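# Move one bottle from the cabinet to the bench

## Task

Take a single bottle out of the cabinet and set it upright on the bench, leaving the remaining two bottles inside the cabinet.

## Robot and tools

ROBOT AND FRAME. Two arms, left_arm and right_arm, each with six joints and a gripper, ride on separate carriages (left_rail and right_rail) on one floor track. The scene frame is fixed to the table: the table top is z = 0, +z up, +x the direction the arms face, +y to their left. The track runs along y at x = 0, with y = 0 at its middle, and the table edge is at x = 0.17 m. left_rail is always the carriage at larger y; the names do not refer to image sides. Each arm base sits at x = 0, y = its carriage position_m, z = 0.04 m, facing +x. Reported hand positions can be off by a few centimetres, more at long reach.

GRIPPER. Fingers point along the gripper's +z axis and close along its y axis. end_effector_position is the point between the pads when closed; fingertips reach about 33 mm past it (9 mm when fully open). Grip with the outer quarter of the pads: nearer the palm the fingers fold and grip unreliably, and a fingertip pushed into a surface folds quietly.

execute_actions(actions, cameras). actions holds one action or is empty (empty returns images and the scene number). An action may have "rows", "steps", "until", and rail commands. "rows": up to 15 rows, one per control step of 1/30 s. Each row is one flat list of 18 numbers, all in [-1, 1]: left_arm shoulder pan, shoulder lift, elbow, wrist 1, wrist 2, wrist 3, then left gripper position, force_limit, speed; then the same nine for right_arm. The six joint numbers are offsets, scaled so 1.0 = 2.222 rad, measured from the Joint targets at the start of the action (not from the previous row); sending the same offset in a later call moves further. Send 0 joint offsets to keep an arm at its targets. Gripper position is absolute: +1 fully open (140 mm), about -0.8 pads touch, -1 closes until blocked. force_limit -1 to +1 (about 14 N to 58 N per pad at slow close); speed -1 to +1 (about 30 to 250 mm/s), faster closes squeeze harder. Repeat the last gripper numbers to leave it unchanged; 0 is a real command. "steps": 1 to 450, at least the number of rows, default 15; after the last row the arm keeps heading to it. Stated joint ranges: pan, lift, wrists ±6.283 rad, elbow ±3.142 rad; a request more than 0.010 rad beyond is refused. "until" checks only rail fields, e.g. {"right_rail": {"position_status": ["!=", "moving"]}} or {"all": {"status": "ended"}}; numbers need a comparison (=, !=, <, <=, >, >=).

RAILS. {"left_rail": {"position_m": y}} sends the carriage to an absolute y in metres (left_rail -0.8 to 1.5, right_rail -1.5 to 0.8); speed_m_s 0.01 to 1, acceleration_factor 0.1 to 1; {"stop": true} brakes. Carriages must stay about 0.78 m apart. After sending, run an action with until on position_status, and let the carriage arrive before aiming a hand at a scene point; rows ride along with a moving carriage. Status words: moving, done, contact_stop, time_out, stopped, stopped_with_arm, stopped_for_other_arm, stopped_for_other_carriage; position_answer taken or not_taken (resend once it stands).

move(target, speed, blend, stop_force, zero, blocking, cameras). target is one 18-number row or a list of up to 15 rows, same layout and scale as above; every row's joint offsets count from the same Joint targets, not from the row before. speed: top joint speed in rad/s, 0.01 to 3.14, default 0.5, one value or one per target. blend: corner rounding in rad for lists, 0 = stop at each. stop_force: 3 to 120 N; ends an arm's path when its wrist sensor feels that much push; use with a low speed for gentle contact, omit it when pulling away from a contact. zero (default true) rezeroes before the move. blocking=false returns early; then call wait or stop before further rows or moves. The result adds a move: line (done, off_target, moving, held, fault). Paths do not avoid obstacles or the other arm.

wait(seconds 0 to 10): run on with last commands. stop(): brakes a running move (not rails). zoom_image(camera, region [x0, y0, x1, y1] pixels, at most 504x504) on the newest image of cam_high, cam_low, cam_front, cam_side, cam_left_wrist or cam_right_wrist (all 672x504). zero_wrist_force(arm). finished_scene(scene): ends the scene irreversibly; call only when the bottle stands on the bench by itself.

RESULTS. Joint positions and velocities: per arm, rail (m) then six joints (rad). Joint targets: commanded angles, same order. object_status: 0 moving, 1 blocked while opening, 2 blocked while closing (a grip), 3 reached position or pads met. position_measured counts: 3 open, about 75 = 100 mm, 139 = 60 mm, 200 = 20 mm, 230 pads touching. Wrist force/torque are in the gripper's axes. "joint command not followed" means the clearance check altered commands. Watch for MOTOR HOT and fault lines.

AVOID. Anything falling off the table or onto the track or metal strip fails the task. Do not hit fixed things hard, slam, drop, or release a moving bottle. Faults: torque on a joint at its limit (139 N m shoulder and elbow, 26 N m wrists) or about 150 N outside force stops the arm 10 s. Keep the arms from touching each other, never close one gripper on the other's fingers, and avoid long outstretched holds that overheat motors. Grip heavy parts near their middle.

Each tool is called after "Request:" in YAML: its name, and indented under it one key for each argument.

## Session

Request:
execute_actions:
  actions: []

Scene clock: 0.00 s.
left_arm: end_effector_position=(+0.3456, +0.9786, +0.5800) position_measured=3 object_status=3 end_effector_quat_wxyz=(+0.000, +0.000, +1.000, +0.000) | right_arm: end_effector_position=(+0.3456, -1.1115, +0.5800) position_measured=3 object_status=3 end_effector_quat_wxyz=(+0.000, +0.000, +1.000, +0.000)
Joint positions: left_arm=[0.951 -0.316 -1.725 0.971 -0.816 -1.571 -0.316] | right_arm=[-1.139 -0.316 -1.725 0.971 -0.816 -1.571 -0.316]
Joint velocities: within noise
Joint torques (N m): no reading
Wrist force (N): no reading
Wrist torque (N m): no reading
Wrist force, peak (N): no reading
Joint targets: left_arm=[0.951 -0.316 -1.725 0.971 -0.816 -1.571 -0.316] | right_arm=[-1.139 -0.316 -1.725 0.971 -0.816 -1.571 -0.316]
Tool commands: left_gripper/position=+1.0 left_gripper/force_limit=+1.0 left_gripper/speed=+1.0 right_gripper/position=+1.0 right_gripper/force_limit=+1.0 right_gripper/speed=+1.0
left_rail: position_m=0.951 position_status=done
right_rail: position_m=-1.139 position_status=done

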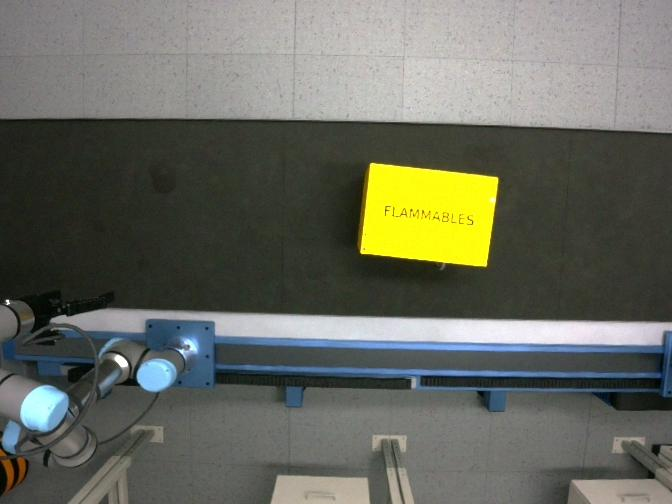

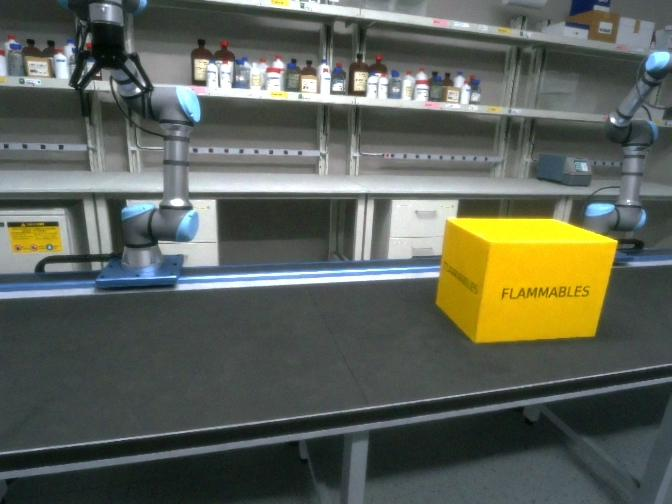

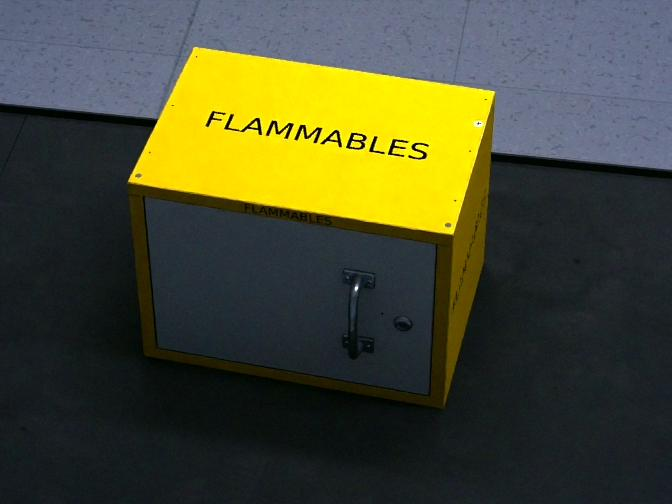

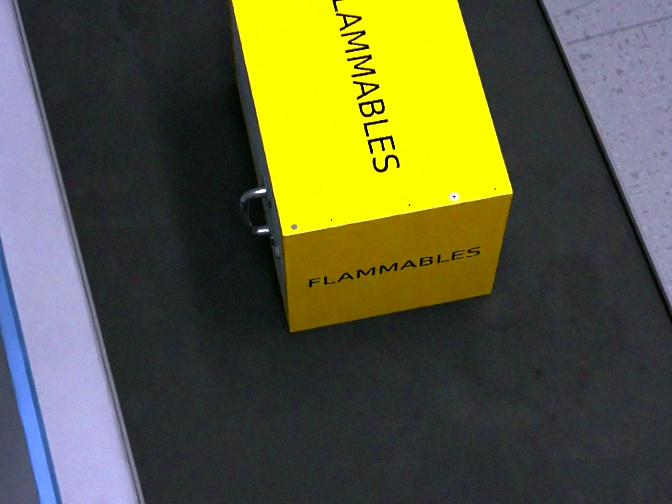

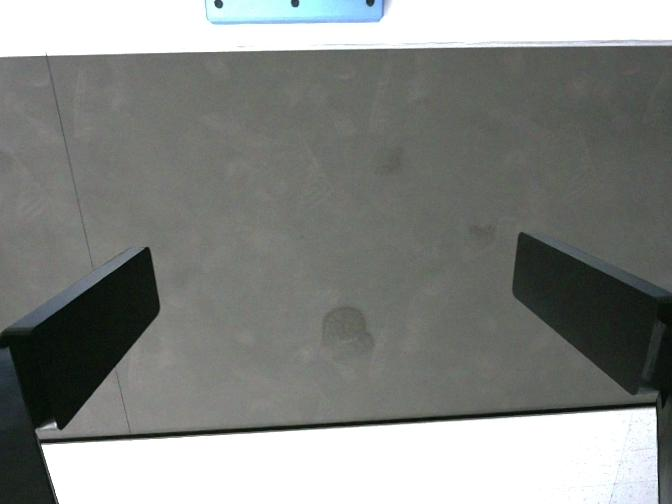

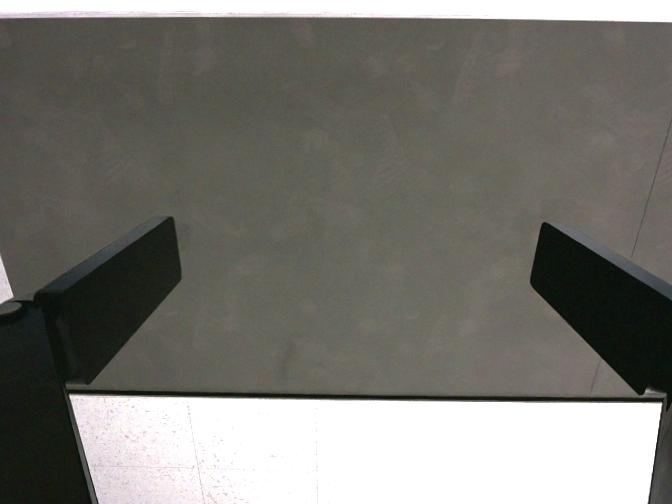

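Request:
move:
  target: [-0.6275,0,0,0.7065,0.6795,0.1422,1,1,1,0,0,0,0,0,0,1,1,1]
  speed: 0.9

Request:
execute_actions:
  actions:
    - {"right_rail": {"position_m": -0.35}, "left_rail": {"position_m": 0.70}, "steps": 200, "until": {"all": {"status": "ended"}}}

Request:
move:
  target: [-0.0345,0.4409,0.1276,-0.5684,-0.0273,0,1,1,1,0,0,0,0,0,0,1,1,1]
  speed: 0.7
  cameras: ["cam_high","cam_front","cam_left_wrist","cam_side","cam_right_wrist"]

Scene clock: 87.17 s.
left_arm: end_effector_position=(+0.4116, +0.6904, +0.7914) position_measured=3 object_status=3 end_effector_quat_wxyz=(+0.028, +0.707, -0.027, +0.707) end_effector_velocity=(+0.000, -0.001, +0.000) end_effector_angular_velocity=(+0.005, -0.001, -0.003) | right_arm: end_effector_position=(+0.3456, -1.1115, +0.5800) position_measured=3 object_status=3 end_effector_quat_wxyz=(+0.000, +0.000, +1.000, +0.000)
Joint positions: left_arm=[0.951 -1.71 -1.725 0.971 0.753 -0.061 0] | right_arm=[-1.139 -0.316 -1.725 0.971 -0.816 -1.571 -0.316]
Joint velocities: left_arm=[0 -0.001 0 0 0.005 0.002 0.001] | right_arm=[within noise]
Joint torques (N m): left_arm=[-11.29 -8.2 -18.89 2.65 0.88 2.15] | right_arm=[0.19 -11.77 -21.22 -2.58 -0.16 -0.01]
Wrist force (N): left_arm=[-0.4 1.6 -0.2] | right_arm=[0.1 -0.1 0.4]
Wrist torque (N m): left_arm=[0.19 0.60 0.17] | right_arm=[-0.02 -0.01 0.00]
Wrist force, peak (N): left_arm=[-0.2 3.9 -1.4] | right_arm=[0.1 0.0 0.8]
Joint targets: left_arm=[0.951 -1.710 -1.725 0.971 0.754 -0.061 0.000] | right_arm=[-1.139 -0.316 -1.725 0.971 -0.816 -1.571 -0.316]
left_rail: position_m=0.951 position_status=done
right_rail: position_m=-1.139 position_status=done
move: done

Scene clock: 89.60 s.
left_arm: end_effector_position=(+0.4115, +0.4388, +0.7914) position_measured=3 object_status=3 end_effector_quat_wxyz=(+0.028, +0.707, -0.027, +0.707) | right_arm: end_effector_position=(+0.3456, -0.3228, +0.5800) position_measured=3 object_status=3 end_effector_quat_wxyz=(+0.000, +0.000, +1.000, +0.000)
Joint positions: left_arm=[0.7 -1.71 -1.725 0.971 0.754 -0.061 0] | right_arm=[-0.35 -0.316 -1.725 0.971 -0.816 -1.571 -0.316]
Joint torques (N m): left_arm=[6.35 -14.34 -16.62 1.31 -0.68 2.12] | right_arm=[0.6 -11.11 -21.06 -2.85 -0.34 -0.02]
Wrist force (N): left_arm=[-0.6 2.0 -0.1] | right_arm=[0.1 0.1 0.4]
Wrist torque (N m): left_arm=[0.29 0.64 0.16] | right_arm=[0.02 -0.02 0.00]
Wrist force, peak (N): left_arm=[-0.2 3.3 0.2] | right_arm=[0.2 -1.5 0.7]
Joint targets: left_arm=[0.700 -1.710 -1.725 0.971 0.754 -0.061 0.000] | right_arm=[-0.350 -0.316 -1.725 0.971 -0.816 -1.571 -0.316]
Tool commands: left_gripper/position=+1.0 left_gripper/force_limit=+1.0 left_gripper/speed=+1.0 right_gripper/position=+1.0 right_gripper/force_limit=+1.0 right_gripper/speed=+1.0
left_rail: position_m=0.700 position_status=done
right_rail: position_m=-0.350 position_status=done

Scene clock: 92.20 s.
left_arm: end_effector_position=(+0.2995, +0.0024, +0.2004) position_measured=3 object_status=3 end_effector_quat_wxyz=(+0.034, +0.706, -0.033, +0.706) | right_arm: end_effector_position=(+0.3456, -0.3228, +0.5800) position_measured=3 object_status=3 end_effector_quat_wxyz=(+0.000, +0.000, +1.000, +0.000)
Joint positions: left_arm=[0.7 -1.787 -0.746 1.254 -0.509 -0.122 0] | right_arm=[-0.35 -0.316 -1.725 0.971 -0.816 -1.571 -0.316]
Joint torques (N m): left_arm=[-10.28 -50.55 -9.18 -2.09 -1.19 2.08] | right_arm=[0.94 -11.97 -21.44 -2.78 -0.21 -0.25]
Wrist force (N): left_arm=[-0.4 2.0 0.0] | right_arm=[0.1 -0.1 0.3]
Wrist torque (N m): left_arm=[0.24 0.56 0.19] | right_arm=[-0.03 -0.03 0.01]
Wrist force, peak (N): left_arm=[-3.3 2.7 -0.6] | right_arm=[0.0 0.1 0.8]
Joint targets: left_arm=[0.700 -1.787 -0.746 1.254 -0.509 -0.122 0.000] | right_arm=[-0.350 -0.316 -1.725 0.971 -0.816 -1.571 -0.316]
left_rail: position_m=0.700 position_status=done
right_rail: position_m=-0.350 position_status=done
move: done
Images, in order (width x height): cam_high 672x504, cam_front 672x504, cam_side 672x504, cam_left_wrist 672x504, cam_right_wrist 672x504.

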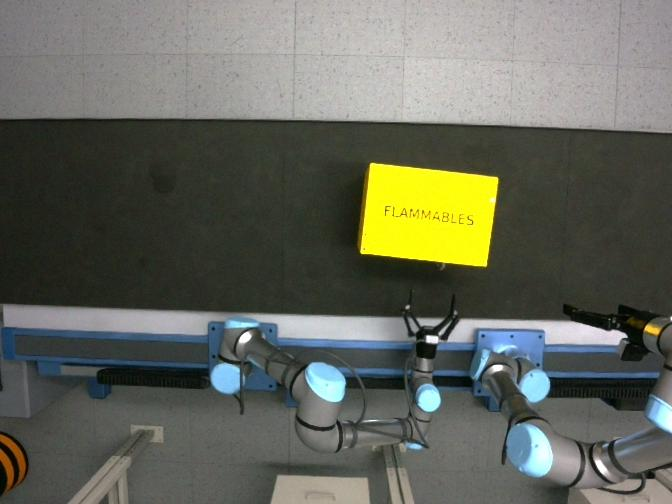

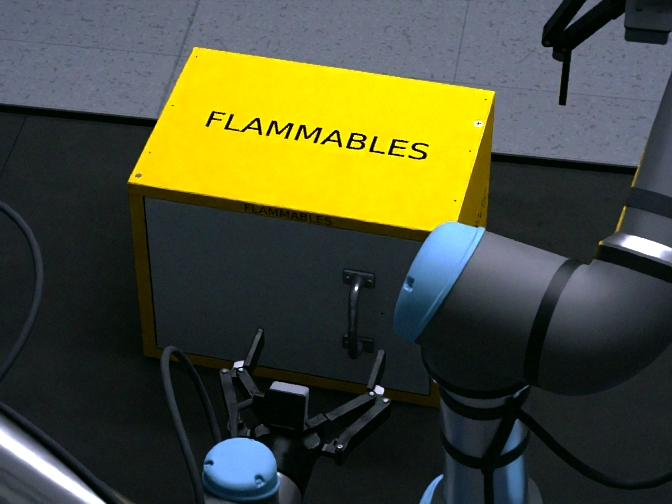

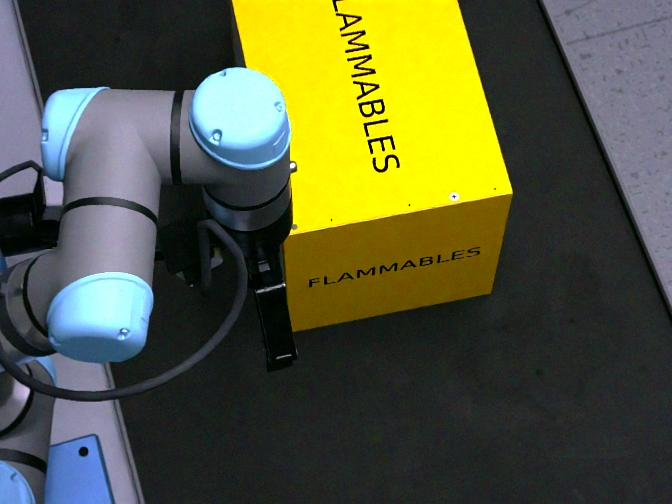

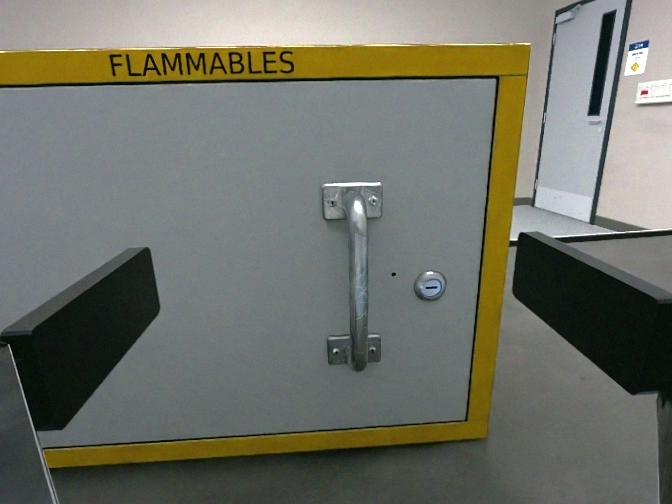

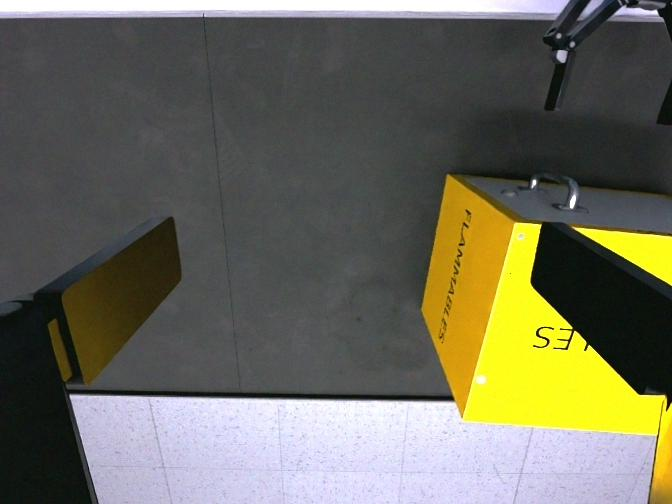

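Request:
move:
  target: [0.0491,0.0368,-0.0257,-0.0112,0.0492,0,-0.08,-1,0,0,0,0,0,0,0,1,1,1]
  speed: 0.12
  stop_force: 8
  cameras: ["cam_left_wrist","cam_right_wrist"]

Scene clock: 136.37 s.
left_arm: end_effector_position=(+0.3704, -0.0124, +0.1653) position_measured=139 object_status=3 end_effector_quat_wxyz=(+0.034, +0.706, -0.033, +0.706) | right_arm: end_effector_position=(+0.3456, -0.3228, +0.5800) position_measured=3 object_status=3 end_effector_quat_wxyz=(+0.000, +0.000, +1.000, +0.000)
Joint positions: left_arm=[0.7 -1.678 -0.664 1.197 -0.534 -0.012 0] | right_arm=[-0.35 -0.316 -1.725 0.971 -0.816 -1.571 -0.316]
Joint torques (N m): left_arm=[7.2 -54.44 -36.38 -2.36 1.45 1.83] | right_arm=[-0.11 -12.71 -20.16 -2.75 -0.24 -0.22]
Wrist force (N): left_arm=[-0.2 2.5 -0.5] | right_arm=[0.2 0.0 0.4]
Wrist torque (N m): left_arm=[0.39 0.47 0.22] | right_arm=[0.00 -0.04 0.00]
Wrist force, peak (N): left_arm=[-0.1 2.7 -0.8] | right_arm=[0.2 0.2 0.7]
Joint targets: left_arm=[0.700 -1.678 -0.664 1.197 -0.534 -0.012 0.000] | right_arm=[-0.350 -0.316 -1.725 0.971 -0.816 -1.571 -0.316]
left_rail: position_m=0.700 position_status=done
right_rail: position_m=-0.350 position_status=done
move: done
Images, in order (width x height): cam_left_wrist 672x504, cam_right_wrist 672x504.

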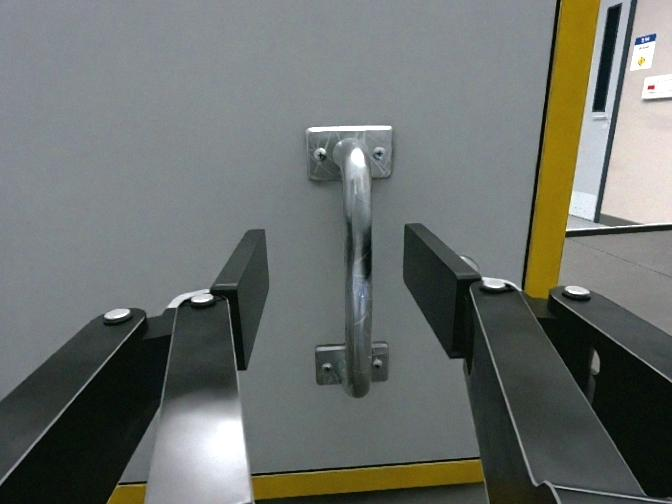

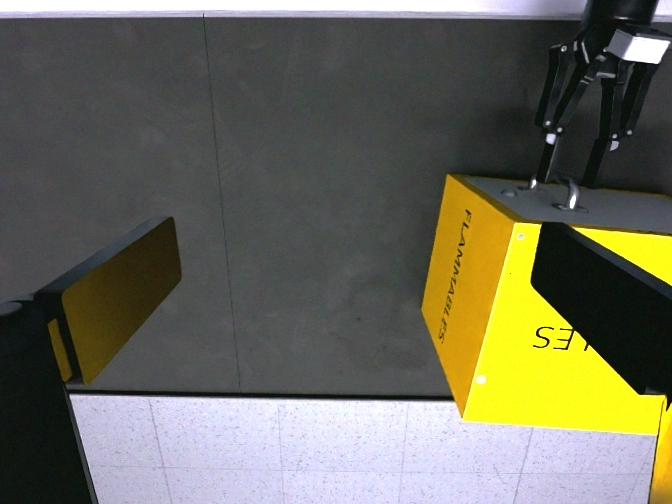

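Request:
move:
  target:
    - [0,0.0095,-0.0190,0.0095,0,0,-0.08,-1,0,0,0,0,0,0,0,1,1,1]
    - [0,0.0095,-0.0190,0.0095,0,0,-1,0.1,-1,0,0,0,0,0,0,1,1,1]
  speed: 0.05
  cameras: ["cam_left_wrist"]

Scene clock: 160.93 s.
left_arm: end_effector_position=(+0.3694, -0.0219, +0.1654) position_measured=215 object_status=0 end_effector_quat_wxyz=(+0.034, +0.706, -0.033, +0.706) | right_arm: end_effector_position=(+0.3456, -0.3228, +0.5800) position_measured=3 object_status=3 end_effector_quat_wxyz=(+0.000, +0.000, +1.000, +0.000)
Joint positions: left_arm=[0.7 -1.678 -0.643 1.155 -0.513 -0.012 0] | right_arm=[-0.35 -0.316 -1.725 0.971 -0.816 -1.571 -0.316]
Joint torques (N m): left_arm=[-2.47 -56.38 -35.27 -3.55 4.57 1.36] | right_arm=[-1.27 -11.61 -20.68 -2.52 -0.41 -0.24]
Wrist force (N): left_arm=[-0.2 -8.5 -7.4] | right_arm=[0.2 0.1 0.4]
Wrist torque (N m): left_arm=[0.67 0.57 0.29] | right_arm=[0.01 -0.02 0.00]
Wrist force, peak (N): left_arm=[-0.4 -9.1 -7.0] | right_arm=[0.1 0.3 0.7]
Joint targets: left_arm=[0.700 -1.678 -0.643 1.155 -0.513 -0.012 0.000] | right_arm=[-0.350 -0.316 -1.725 0.971 -0.816 -1.571 -0.316]
left_rail: position_m=0.700 position_status=done
right_rail: position_m=-0.350 position_status=done
move: done
Images, in order (width x height): cam_left_wrist 672x504.

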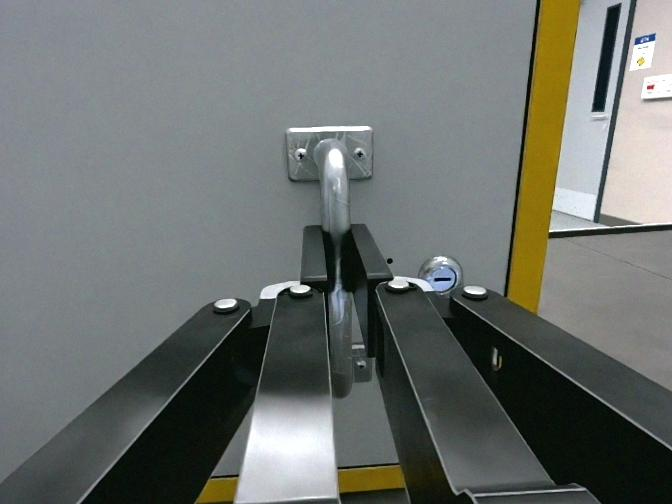

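Request:
move:
  target:
    - [-0.0185,-0.0102,0.0203,-0.0101,-0.0185,0,-1,0.1,-1,0,0,0,0,0,0,1,1,1]
    - [-0.0369,-0.0207,0.0414,-0.0207,-0.0370,0,-1,0.1,-1,0,0,0,0,0,0,1,1,1]
    - [-0.0555,-0.0330,0.0655,-0.0325,-0.0556,0,-1,0.1,-1,0,0,0,0,0,0,1,1,1]
    - [-0.0771,-0.0482,0.0958,-0.0476,-0.0772,0,-1,0.1,-1,0,0,0,0,0,0,1,1,1]
  speed: [0.05,0.1,0.12,0.12]
  blend: [0.01,0.01,0.01,0]
  stop_force: 40
  cameras: ["cam_left_wrist","cam_high","cam_front","cam_right_wrist"]

Scene clock: 206.40 s.
left_arm: end_effector_position=(+0.2646, +0.0275, +0.1652) position_measured=215 object_status=2 end_effector_quat_wxyz=(+0.034, +0.706, -0.033, +0.706) | right_arm: end_effector_position=(+0.3456, -0.3228, +0.5800) position_measured=3 object_status=3 end_effector_quat_wxyz=(+0.000, +0.000, +1.000, +0.000)
Joint positions: left_arm=[0.7 -1.849 -0.75 1.368 -0.619 -0.184 0] | right_arm=[-0.35 -0.316 -1.725 0.971 -0.816 -1.571 -0.316]
Joint torques (N m): left_arm=[-6.61 -61.92 -3.78 -2.09 -4.33 1.12] | right_arm=[-0.13 -11.68 -19.65 -2.36 -0.1 -0.48]
Wrist force (N): left_arm=[3.6 9.7 -0.4] | right_arm=[0.0 -0.1 0.2]
Wrist torque (N m): left_arm=[-0.31 0.88 1.00] | right_arm=[-0.02 -0.01 0.01]
Wrist force, peak (N): left_arm=[-0.6 15.5 0.5] | right_arm=[0.2 0.1 0.7]
Joint targets: left_arm=[0.700 -1.849 -0.750 1.368 -0.619 -0.184 0.000] | right_arm=[-0.350 -0.316 -1.725 0.971 -0.816 -1.571 -0.316]
left_rail: position_m=0.700 position_status=done
right_rail: position_m=-0.350 position_status=done
move: done
Images, in order (width x height): cam_high 672x504, cam_front 672x504, cam_left_wrist 672x504, cam_right_wrist 672x504.

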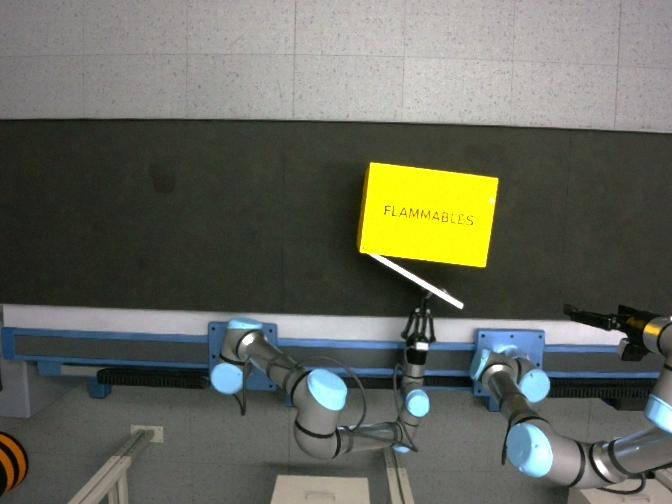

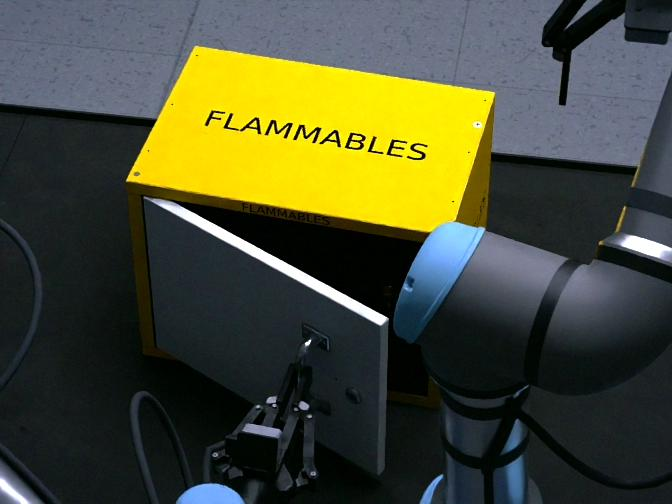

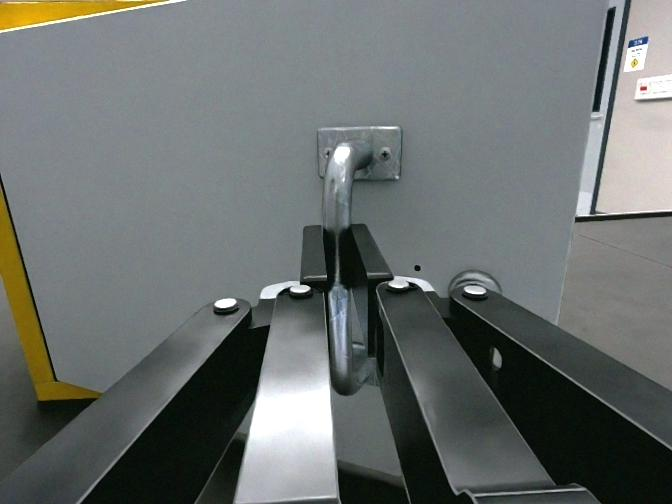

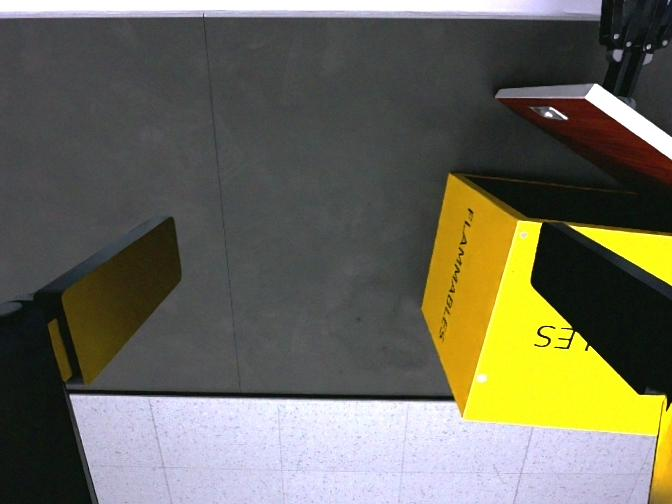

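Request:
move:
  target:
    - [0,0,0,0,0,0,-0.08,0.1,-1,0,0,0,0,0,0,-1,-1,0]
    - [-0.0420,0.0009,-0.0019,0.0010,-0.0420,0,-0.08,0.1,-1,0,0,0,0,0,0,-1,-1,0]
    - [0.0625,-0.4390,-0.1787,0.6177,0.0553,0,-0.08,0.1,-1,0,0,0,0,0,0,-1,-1,0]
  speed: [0.1,0.12,0.7]
  blend: [0,0.02,0]
  cameras: ["cam_high","cam_right_wrist"]

Request:
execute_actions:
  actions:
    - {"right_rail": {"position_m": -0.325}, "left_rail": {"position_m": 1.05}, "steps": 200, "until": {"all": {"status": "ended"}}}

Scene clock: 277.07 s.
left_arm: end_effector_position=(+0.4115, +0.4386, +0.7913) position_measured=139 object_status=3 end_effector_quat_wxyz=(+0.028, +0.707, -0.027, +0.707) end_effector_velocity=(+0.001, +0.002, +0.001) end_effector_angular_velocity=(+0.001, +0.000, +0.001) | right_arm: end_effector_position=(+0.3456, -0.3228, +0.5800) position_measured=233 object_status=3 end_effector_quat_wxyz=(+0.000, +0.000, +1.000, +0.000)
Joint positions: left_arm=[0.7 -1.71 -1.725 0.971 0.753 -0.061 0] | right_arm=[-0.35 -0.316 -1.725 0.971 -0.816 -1.571 -0.316]
Joint velocities: left_arm=[0 0.002 -0.002 -0.001 0.005 0.001 0] | right_arm=[within noise]
Joint torques (N m): left_arm=[8.36 -16.63 -32.21 2.68 1.17 0.79] | right_arm=[-1.21 -11.8 -19.86 -2.49 -0.32 -0.82]
Wrist force (N): left_arm=[-1.2 2.0 -0.6] | right_arm=[0.2 0.2 0.4]
Wrist torque (N m): left_arm=[0.27 0.71 0.18] | right_arm=[0.03 -0.03 0.01]
Wrist force, peak (N): left_arm=[3.8 10.2 -0.1] | right_arm=[0.4 0.3 0.5]
Joint targets: left_arm=[0.700 -1.710 -1.725 0.971 0.754 -0.061 0.000] | right_arm=[-0.350 -0.316 -1.725 0.971 -0.816 -1.571 -0.316]
left_rail: position_m=0.700 position_status=done
right_rail: position_m=-0.350 position_status=done
move: done
Images, in order (width x height): cam_high 672x504, cam_right_wrist 672x504.

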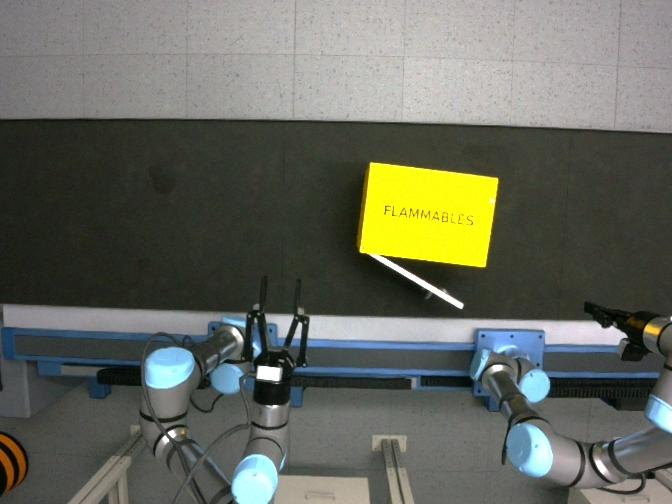

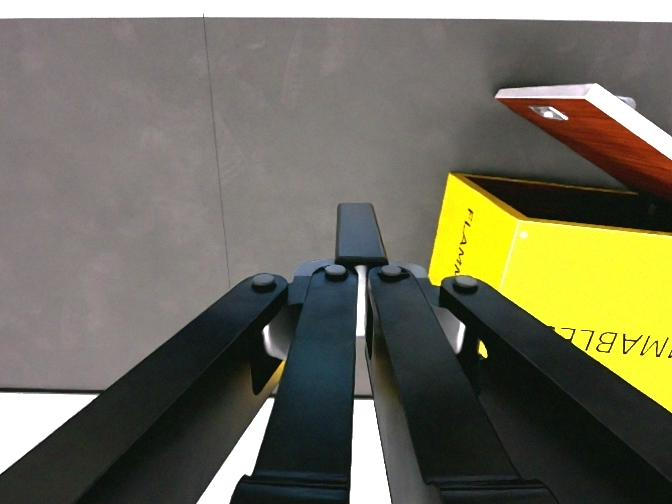

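Scene clock: 278.77 s.
left_arm: end_effector_position=(+0.4115, +0.7888, +0.7914) position_measured=139 object_status=3 end_effector_quat_wxyz=(+0.028, +0.707, -0.027, +0.707) | right_arm: end_effector_position=(+0.3456, -0.2978, +0.5800) position_measured=233 object_status=3 end_effector_quat_wxyz=(+0.000, +0.000, +1.000, +0.000)
Joint positions: left_arm=[1.05 -1.71 -1.725 0.97 0.754 -0.061 0] | right_arm=[-0.325 -0.316 -1.725 0.971 -0.816 -1.571 -0.316]
Joint torques (N m): left_arm=[-2.23 -4.76 -22.12 -0.06 -0.44 0.69] | right_arm=[-0.49 -11.06 -20.42 -2.55 -0.16 -0.68]
Wrist force (N): left_arm=[-1.5 1.9 -0.1] | right_arm=[0.0 0.0 0.5]
Wrist torque (N m): left_arm=[0.25 0.78 0.17] | right_arm=[-0.01 0.01 0.00]
Wrist force, peak (N): left_arm=[-1.2 3.2 -0.7] | right_arm=[0.0 -1.0 0.7]
Joint targets: left_arm=[1.050 -1.710 -1.725 0.971 0.754 -0.061 0.000] | right_arm=[-0.325 -0.316 -1.725 0.971 -0.816 -1.571 -0.316]
Tool commands: left_gripper/position=-0.08 left_gripper/force_limit=+0.1 left_gripper/speed=-1.0 right_gripper/position=-1.0 right_gripper/force_limit=-1.0 right_gripper/speed=+0.0
left_rail: position_m=1.050 position_status=done
right_rail: position_m=-0.325 position_status=done

Request:
move:
  target:
    - [0,0,0,0,0,0,-0.08,0.1,-1,0.3139,0.0465,0.1357,-0.1826,0,0.3139,-1,-1,0]
    - [0,0,0,0,0,0,-0.08,0.1,-1,0.3139,0.0302,0.4014,-0.4319,0,0.3139,-1,-1,0]
    - [0,0,0,0,0,0,-0.08,0.1,-1,0.4349,0.0003,0.4274,-0.4280,0,0.4349,-1,-1,0]
    - [0,0,0,0,0,0,-0.08,0.1,-1,0.5351,0.0604,0.3728,-0.4336,0,0.5351,-1,-1,0]
    - [0,0,0,0,0,0,-0.08,0.1,-1,0.5948,0.1510,0.2743,-0.4256,0,0.5948,-1,-1,0]
    - [0,0,0,0,0,0,-0.08,0.1,-1,0.6203,0.2487,0.1461,-0.3951,0,0.6203,-1,-1,0]
    - [0,0,0,0,0,0,-0.08,0.1,-1,0.6208,0.2879,0.0870,-0.3753,0,0.6208,-1,-1,0]
  speed: [0.7,0.5,0.3,0.3,0.3,0.25,0.15]
  blend: [0.06,0.03,0.03,0.03,0.03,0.02,0]
  stop_force: 13
  cameras: ["cam_high","cam_front","cam_right_wrist","cam_side"]

Scene clock: 314.80 s.
left_arm: end_effector_position=(+0.4115, +0.7888, +0.7914) position_measured=139 object_status=3 end_effector_quat_wxyz=(+0.028, +0.707, -0.027, +0.707) | right_arm: end_effector_position=(+0.2184, +0.3421, +0.2367) position_measured=233 object_status=3 end_effector_quat_wxyz=(+0.000, +0.000, +1.000, +0.000)
Joint positions: left_arm=[1.05 -1.71 -1.725 0.971 0.754 -0.061 0] | right_arm=[-0.325 1.063 -1.086 1.164 -1.65 -1.571 1.063]
Joint torques (N m): left_arm=[-10.83 -14.6 -4.88 -2.04 -1.06 0.11] | right_arm=[7.91 -37.95 -41.22 -1.71 0.9 1.88]
Wrist force (N): left_arm=[-1.2 2.0 -0.1] | right_arm=[1.2 -2.6 -0.4]
Wrist torque (N m): left_arm=[0.27 0.71 0.18] | right_arm=[-0.20 -0.08 0.02]
Wrist force, peak (N): left_arm=[-1.4 2.5 -0.6] | right_arm=[-6.5 -6.1 -2.2]
Joint targets: left_arm=[1.050 -1.710 -1.725 0.971 0.754 -0.061 0.000] | right_arm=[-0.325 1.063 -1.086 1.164 -1.650 -1.571 1.063]
left_rail: position_m=1.050 position_status=done
right_rail: position_m=-0.325 position_status=done
move: done
Images, in order (width x height): cam_high 672x504, cam_front 672x504, cam_side 672x504, cam_right_wrist 672x504.

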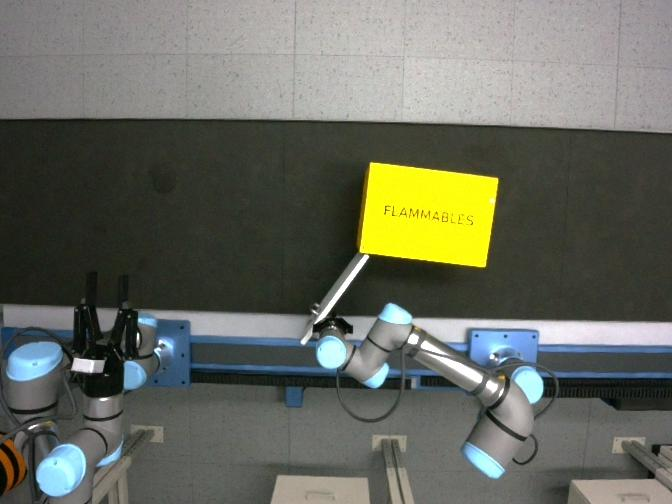

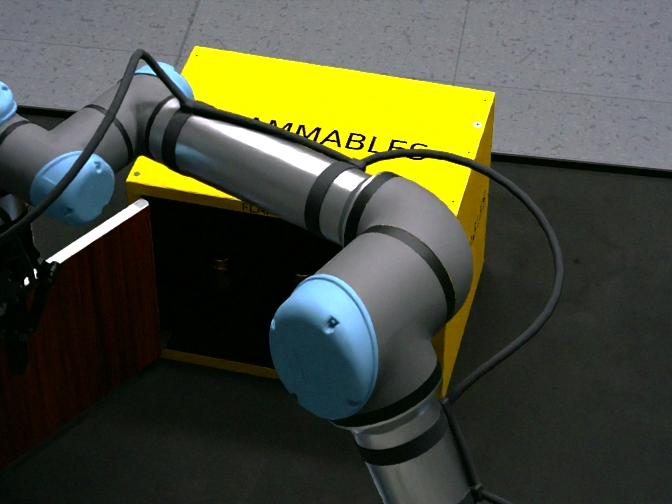

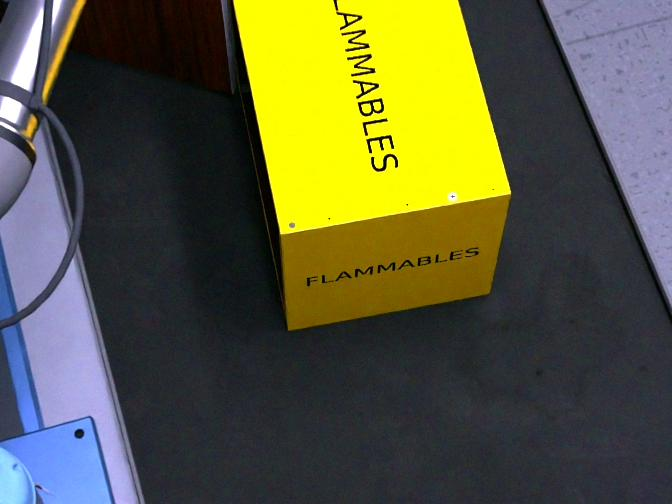

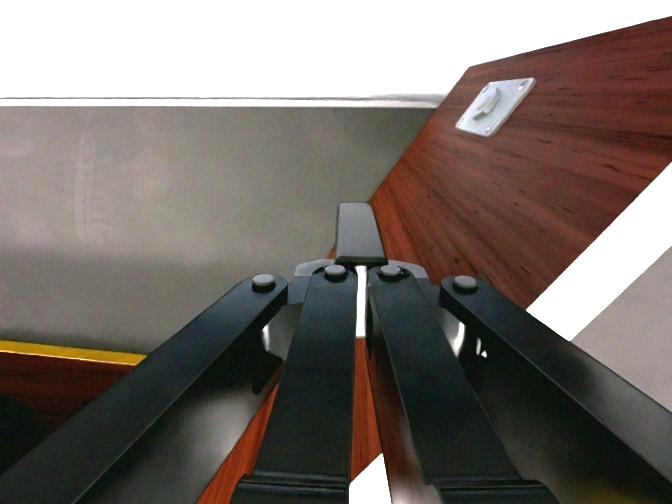

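Request:
move:
  target:
    - [0,0,0,0,0,0,-0.08,0.1,-1,0,-0.2879,-0.0870,0.3753,0,0,-1,-1,0]
    - [0,0,0,0,0,0,-0.08,0.1,-1,-0.6208,-0.2879,-0.0870,0.3753,0,-0.6208,-1,-1,0]
  speed: [0.6,0.8]
  blend: [0.08,0]

Request:
execute_actions:
  actions:
    - {"right_rail": {"position_m": -0.9}, "left_rail": {"position_m": 0.70}, "steps": 200, "until": {"all": {"status": "ended"}}}

Request:
move:
  target: [0.0020,0.4366,0.2199,-0.6564,0.0092,0,0.24,-1,0,0,0,0,0,0,0,-1,-1,0]
  speed: 0.7
  cameras: ["cam_high","cam_front","cam_left_wrist"]

Scene clock: 342.00 s.
left_arm: end_effector_position=(+0.4115, +0.7888, +0.7914) position_measured=139 object_status=3 end_effector_quat_wxyz=(+0.028, +0.707, -0.027, +0.707) | right_arm: end_effector_position=(+0.3456, -0.2976, +0.5800) position_measured=233 object_status=3 end_effector_quat_wxyz=(+0.000, +0.000, +1.000, +0.000)
Joint positions: left_arm=[1.05 -1.71 -1.725 0.971 0.754 -0.061 0] | right_arm=[-0.325 -0.316 -1.725 0.971 -0.816 -1.571 -0.316]
Joint torques (N m): left_arm=[-11.24 -14.82 -4.16 -2.02 -1.12 -0.14] | right_arm=[-6.37 -19.07 -33.06 -1.45 -1.29 -1.58]
Wrist force (N): left_arm=[-1.0 1.9 -0.3] | right_arm=[0.5 0.0 0.1]
Wrist torque (N m): left_arm=[0.25 0.67 0.18] | right_arm=[-0.01 -0.09 0.06]
Wrist force, peak (N): left_arm=[-1.4 2.4 -0.3] | right_arm=[1.4 -2.8 -1.3]
Joint targets: left_arm=[1.050 -1.710 -1.725 0.971 0.754 -0.061 0.000] | right_arm=[-0.325 -0.316 -1.725 0.971 -0.816 -1.571 -0.316]
left_rail: position_m=1.050 position_status=done
right_rail: position_m=-0.325 position_status=done
move: done

Scene clock: 344.10 s.
left_arm: end_effector_position=(+0.4115, +0.4388, +0.7914) position_measured=139 object_status=3 end_effector_quat_wxyz=(+0.028, +0.707, -0.027, +0.707) | right_arm: end_effector_position=(+0.3456, -0.8728, +0.5800) position_measured=233 object_status=3 end_effector_quat_wxyz=(+0.000, +0.000, +1.000, +0.000)
Joint positions: left_arm=[0.7 -1.71 -1.725 0.971 0.754 -0.061 0] | right_arm=[-0.9 -0.316 -1.725 0.971 -0.816 -1.571 -0.316]
Joint torques (N m): left_arm=[1.13 -13.11 -16.04 0.2 -0.06 -0.34] | right_arm=[4.07 -6.58 -25.84 -3.05 -2.16 -1.61]
Wrist force (N): left_arm=[-1.3 2.1 -0.1] | right_arm=[0.4 0.0 0.2]
Wrist torque (N m): left_arm=[0.29 0.74 0.18] | right_arm=[0.01 -0.07 0.07]
Wrist force, peak (N): left_arm=[-1.4 3.2 -0.1] | right_arm=[0.7 1.6 0.0]
Joint targets: left_arm=[0.700 -1.710 -1.725 0.971 0.754 -0.061 0.000] | right_arm=[-0.900 -0.316 -1.725 0.971 -0.816 -1.571 -0.316]
Tool commands: left_gripper/position=-0.08 left_gripper/force_limit=+0.1 left_gripper/speed=-1.0 right_gripper/position=-1.0 right_gripper/force_limit=-1.0 right_gripper/speed=+0.0
left_rail: position_m=0.700 position_status=done
right_rail: position_m=-0.900 position_status=done

Scene clock: 346.97 s.
left_arm: end_effector_position=(+0.3599, +0.0497, +0.1404) position_measured=99 object_status=3 end_effector_quat_wxyz=(+0.034, +0.706, -0.033, +0.706) | right_arm: end_effector_position=(+0.3456, -0.8728, +0.5800) position_measured=233 object_status=3 end_effector_quat_wxyz=(+0.000, +0.000, +1.000, +0.000)
Joint positions: left_arm=[0.7 -1.706 -0.755 1.459 -0.704 -0.041 0] | right_arm=[-0.9 -0.316 -1.725 0.971 -0.816 -1.571 -0.316]
Joint torques (N m): left_arm=[7.25 -48.16 -4.66 -2.12 1.46 -0.54] | right_arm=[5.86 -5.59 -18.46 -2.93 -1.98 -1.25]
Wrist force (N): left_arm=[-1.2 1.8 -0.3] | right_arm=[0.1 0.1 0.2]
Wrist torque (N m): left_arm=[0.22 0.72 0.21] | right_arm=[0.01 -0.03 0.07]
Wrist force, peak (N): left_arm=[-4.3 2.3 -0.6] | right_arm=[0.7 0.1 0.3]
Joint targets: left_arm=[0.700 -1.706 -0.755 1.459 -0.705 -0.041 0.000] | right_arm=[-0.900 -0.316 -1.725 0.971 -0.816 -1.571 -0.316]
left_rail: position_m=0.700 position_status=done
right_rail: position_m=-0.900 position_status=done
move: done
Images, in order (width x height): cam_high 672x504, cam_front 672x504, cam_left_wrist 672x504.

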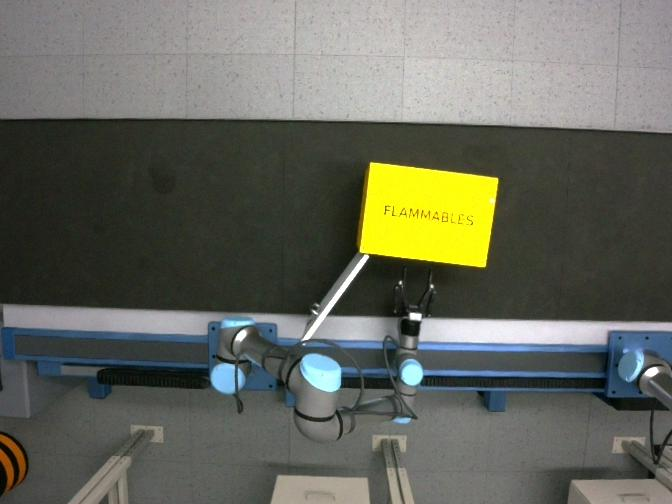

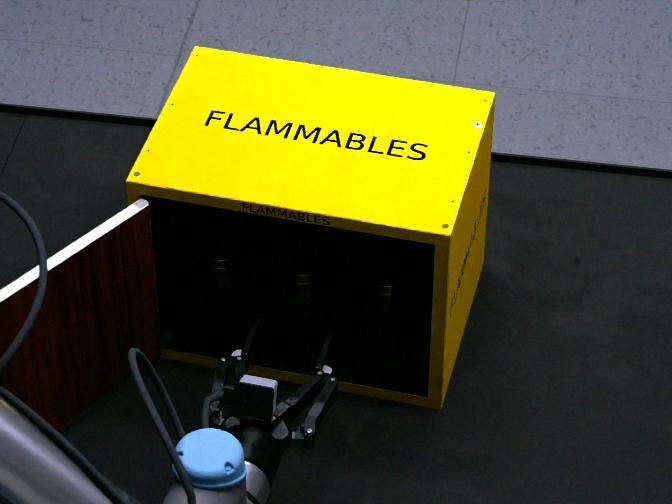

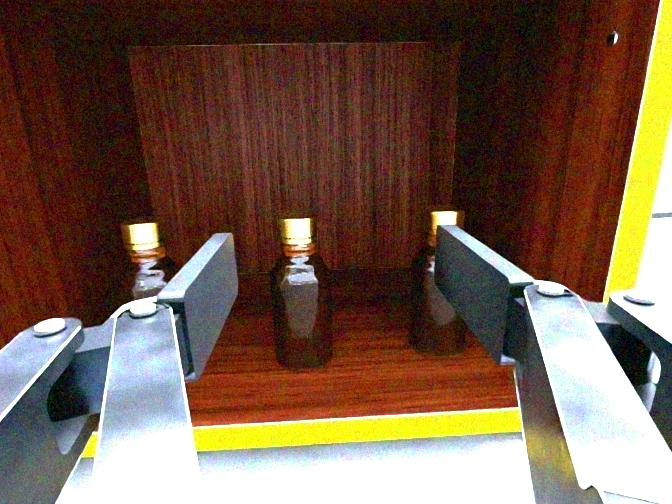

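Request:
move:
  target: [0.0654,0.0315,0.0203,-0.0518,0.0654,0,0.24,-1,0,0,0,0,0,0,0,-1,-1,0]
  speed: 0.2
  stop_force: 8
  cameras: ["cam_left_wrist"]

Scene clock: 380.87 s.
left_arm: end_effector_position=(+0.4492, +0.0750, +0.0853) position_measured=99 object_status=3 end_effector_quat_wxyz=(+0.034, +0.706, -0.033, +0.706) | right_arm: end_effector_position=(+0.3456, -0.8728, +0.5800) position_measured=233 object_status=3 end_effector_quat_wxyz=(+0.000, +0.000, +1.000, +0.000)
Joint positions: left_arm=[0.7 -1.561 -0.685 1.504 -0.82 0.105 0] | right_arm=[-0.9 -0.316 -1.725 0.971 -0.816 -1.571 -0.316]
Joint torques (N m): left_arm=[8.52 -49.02 -3.47 -2.76 1.22 -0.63] | right_arm=[5.48 -5.93 -16.65 -3.13 -2.02 -1.18]
Wrist force (N): left_arm=[-0.8 2.1 -0.9] | right_arm=[0.5 0.1 0.4]
Wrist torque (N m): left_arm=[0.31 0.61 0.21] | right_arm=[0.01 -0.10 0.07]
Wrist force, peak (N): left_arm=[-1.3 2.5 -1.2] | right_arm=[0.6 -0.1 0.5]
Joint targets: left_arm=[0.700 -1.561 -0.685 1.504 -0.820 0.105 0.000] | right_arm=[-0.900 -0.316 -1.725 0.971 -0.816 -1.571 -0.316]
left_rail: position_m=0.700 position_status=done
right_rail: position_m=-0.900 position_status=done
move: done
Images, in order (width x height): cam_left_wrist 672x504.

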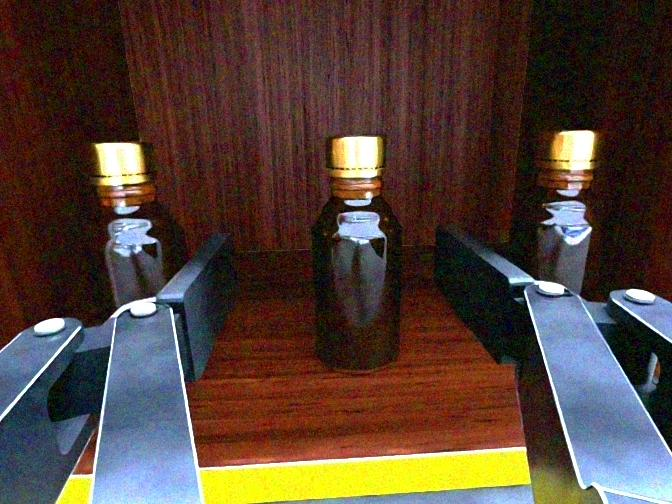

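Request:
move:
  target: [0.0266,0.0249,-0.0376,0.0126,0.0267,0,0.24,-1,0,0,0,0,0,0,0,-1,-1,0]
  speed: 0.1
  stop_force: 8
  cameras: ["cam_left_wrist"]

Scene clock: 398.27 s.
left_arm: end_effector_position=(+0.4856, +0.0619, +0.0743) position_measured=99 object_status=3 end_effector_quat_wxyz=(+0.034, +0.706, -0.033, +0.706) | right_arm: end_effector_position=(+0.3456, -0.8728, +0.5800) position_measured=233 object_status=3 end_effector_quat_wxyz=(+0.000, +0.000, +1.000, +0.000)
Joint positions: left_arm=[0.7 -1.501 -0.63 1.421 -0.792 0.164 0] | right_arm=[-0.9 -0.316 -1.725 0.971 -0.816 -1.571 -0.316]
Joint torques (N m): left_arm=[6.22 -50.5 -32.37 1.95 1.38 -0.83] | right_arm=[4.81 -5.49 -17.96 -3.08 -2.15 -1.2]
Wrist force (N): left_arm=[-1.5 2.1 -0.9] | right_arm=[0.4 0.2 0.1]
Wrist torque (N m): left_arm=[0.30 0.78 0.18] | right_arm=[0.03 -0.08 0.07]
Wrist force, peak (N): left_arm=[-1.1 2.5 -0.9] | right_arm=[0.6 0.0 0.5]
Joint targets: left_arm=[0.700 -1.501 -0.630 1.421 -0.792 0.164 0.000] | right_arm=[-0.900 -0.316 -1.725 0.971 -0.816 -1.571 -0.316]
left_rail: position_m=0.700 position_status=done
right_rail: position_m=-0.900 position_status=done
move: done
Images, in order (width x height): cam_left_wrist 672x504.

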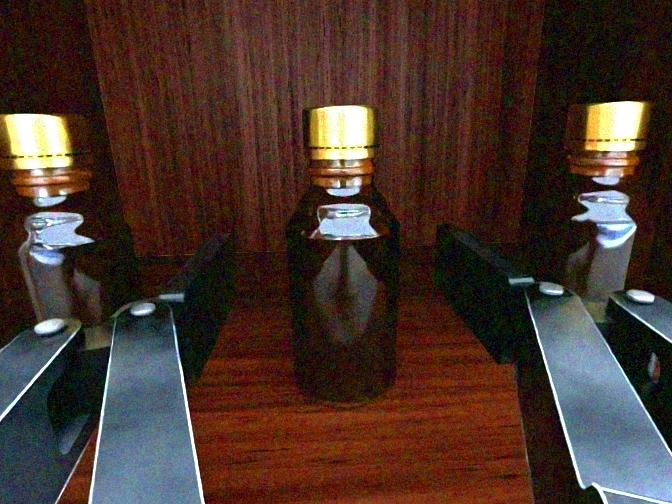

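Request:
move:
  target:
    - [-0.0026,0.0016,-0.0037,0.0022,-0.0026,0,0.24,-1,0,0,0,0,0,0,0,-1,-1,0]
    - [-0.0026,0.0016,-0.0037,0.0022,-0.0026,0,-1,-0.3,-1,0,0,0,0,0,0,-1,-1,0]
    - [-0.0026,-0.0213,-0.0027,0.0240,-0.0026,0,-1,-0.3,-1,0,0,0,0,0,0,-1,-1,0]
  speed: [0.04,0.05,0.06]
  cameras: ["cam_left_wrist"]

Scene clock: 421.13 s.
left_arm: end_effector_position=(+0.4823, +0.0587, +0.1052) position_measured=162 object_status=2 end_effector_quat_wxyz=(+0.034, +0.706, -0.033, +0.706) | right_arm: end_effector_position=(+0.3456, -0.8728, +0.5800) position_measured=233 object_status=3 end_effector_quat_wxyz=(+0.000, +0.000, +1.000, +0.000)
Joint positions: left_arm=[0.7 -1.507 -0.677 1.415 -0.739 0.158 0] | right_arm=[-0.9 -0.316 -1.725 0.971 -0.816 -1.571 -0.316]
Joint torques (N m): left_arm=[-8.03 -68.29 -7.04 1.91 1.32 -0.99] | right_arm=[6.08 -6.14 -18.4 -3.05 -2.12 -1.26]
Wrist force (N): left_arm=[-4.0 2.4 -0.6] | right_arm=[0.4 0.2 0.2]
Wrist torque (N m): left_arm=[0.36 0.65 0.20] | right_arm=[0.02 -0.07 0.07]
Wrist force, peak (N): left_arm=[-4.4 2.3 -0.8] | right_arm=[0.7 0.1 0.4]
Joint targets: left_arm=[0.700 -1.507 -0.677 1.415 -0.739 0.158 0.000] | right_arm=[-0.900 -0.316 -1.725 0.971 -0.816 -1.571 -0.316]
left_rail: position_m=0.700 position_status=done
right_rail: position_m=-0.900 position_status=done
move: done
Images, in order (width x height): cam_left_wrist 672x504.

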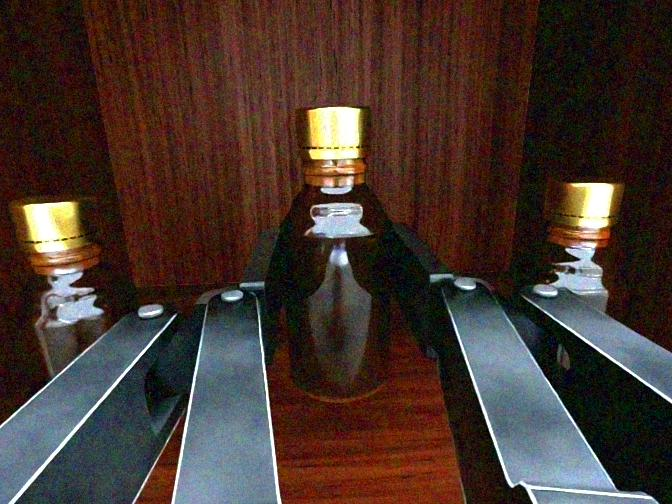

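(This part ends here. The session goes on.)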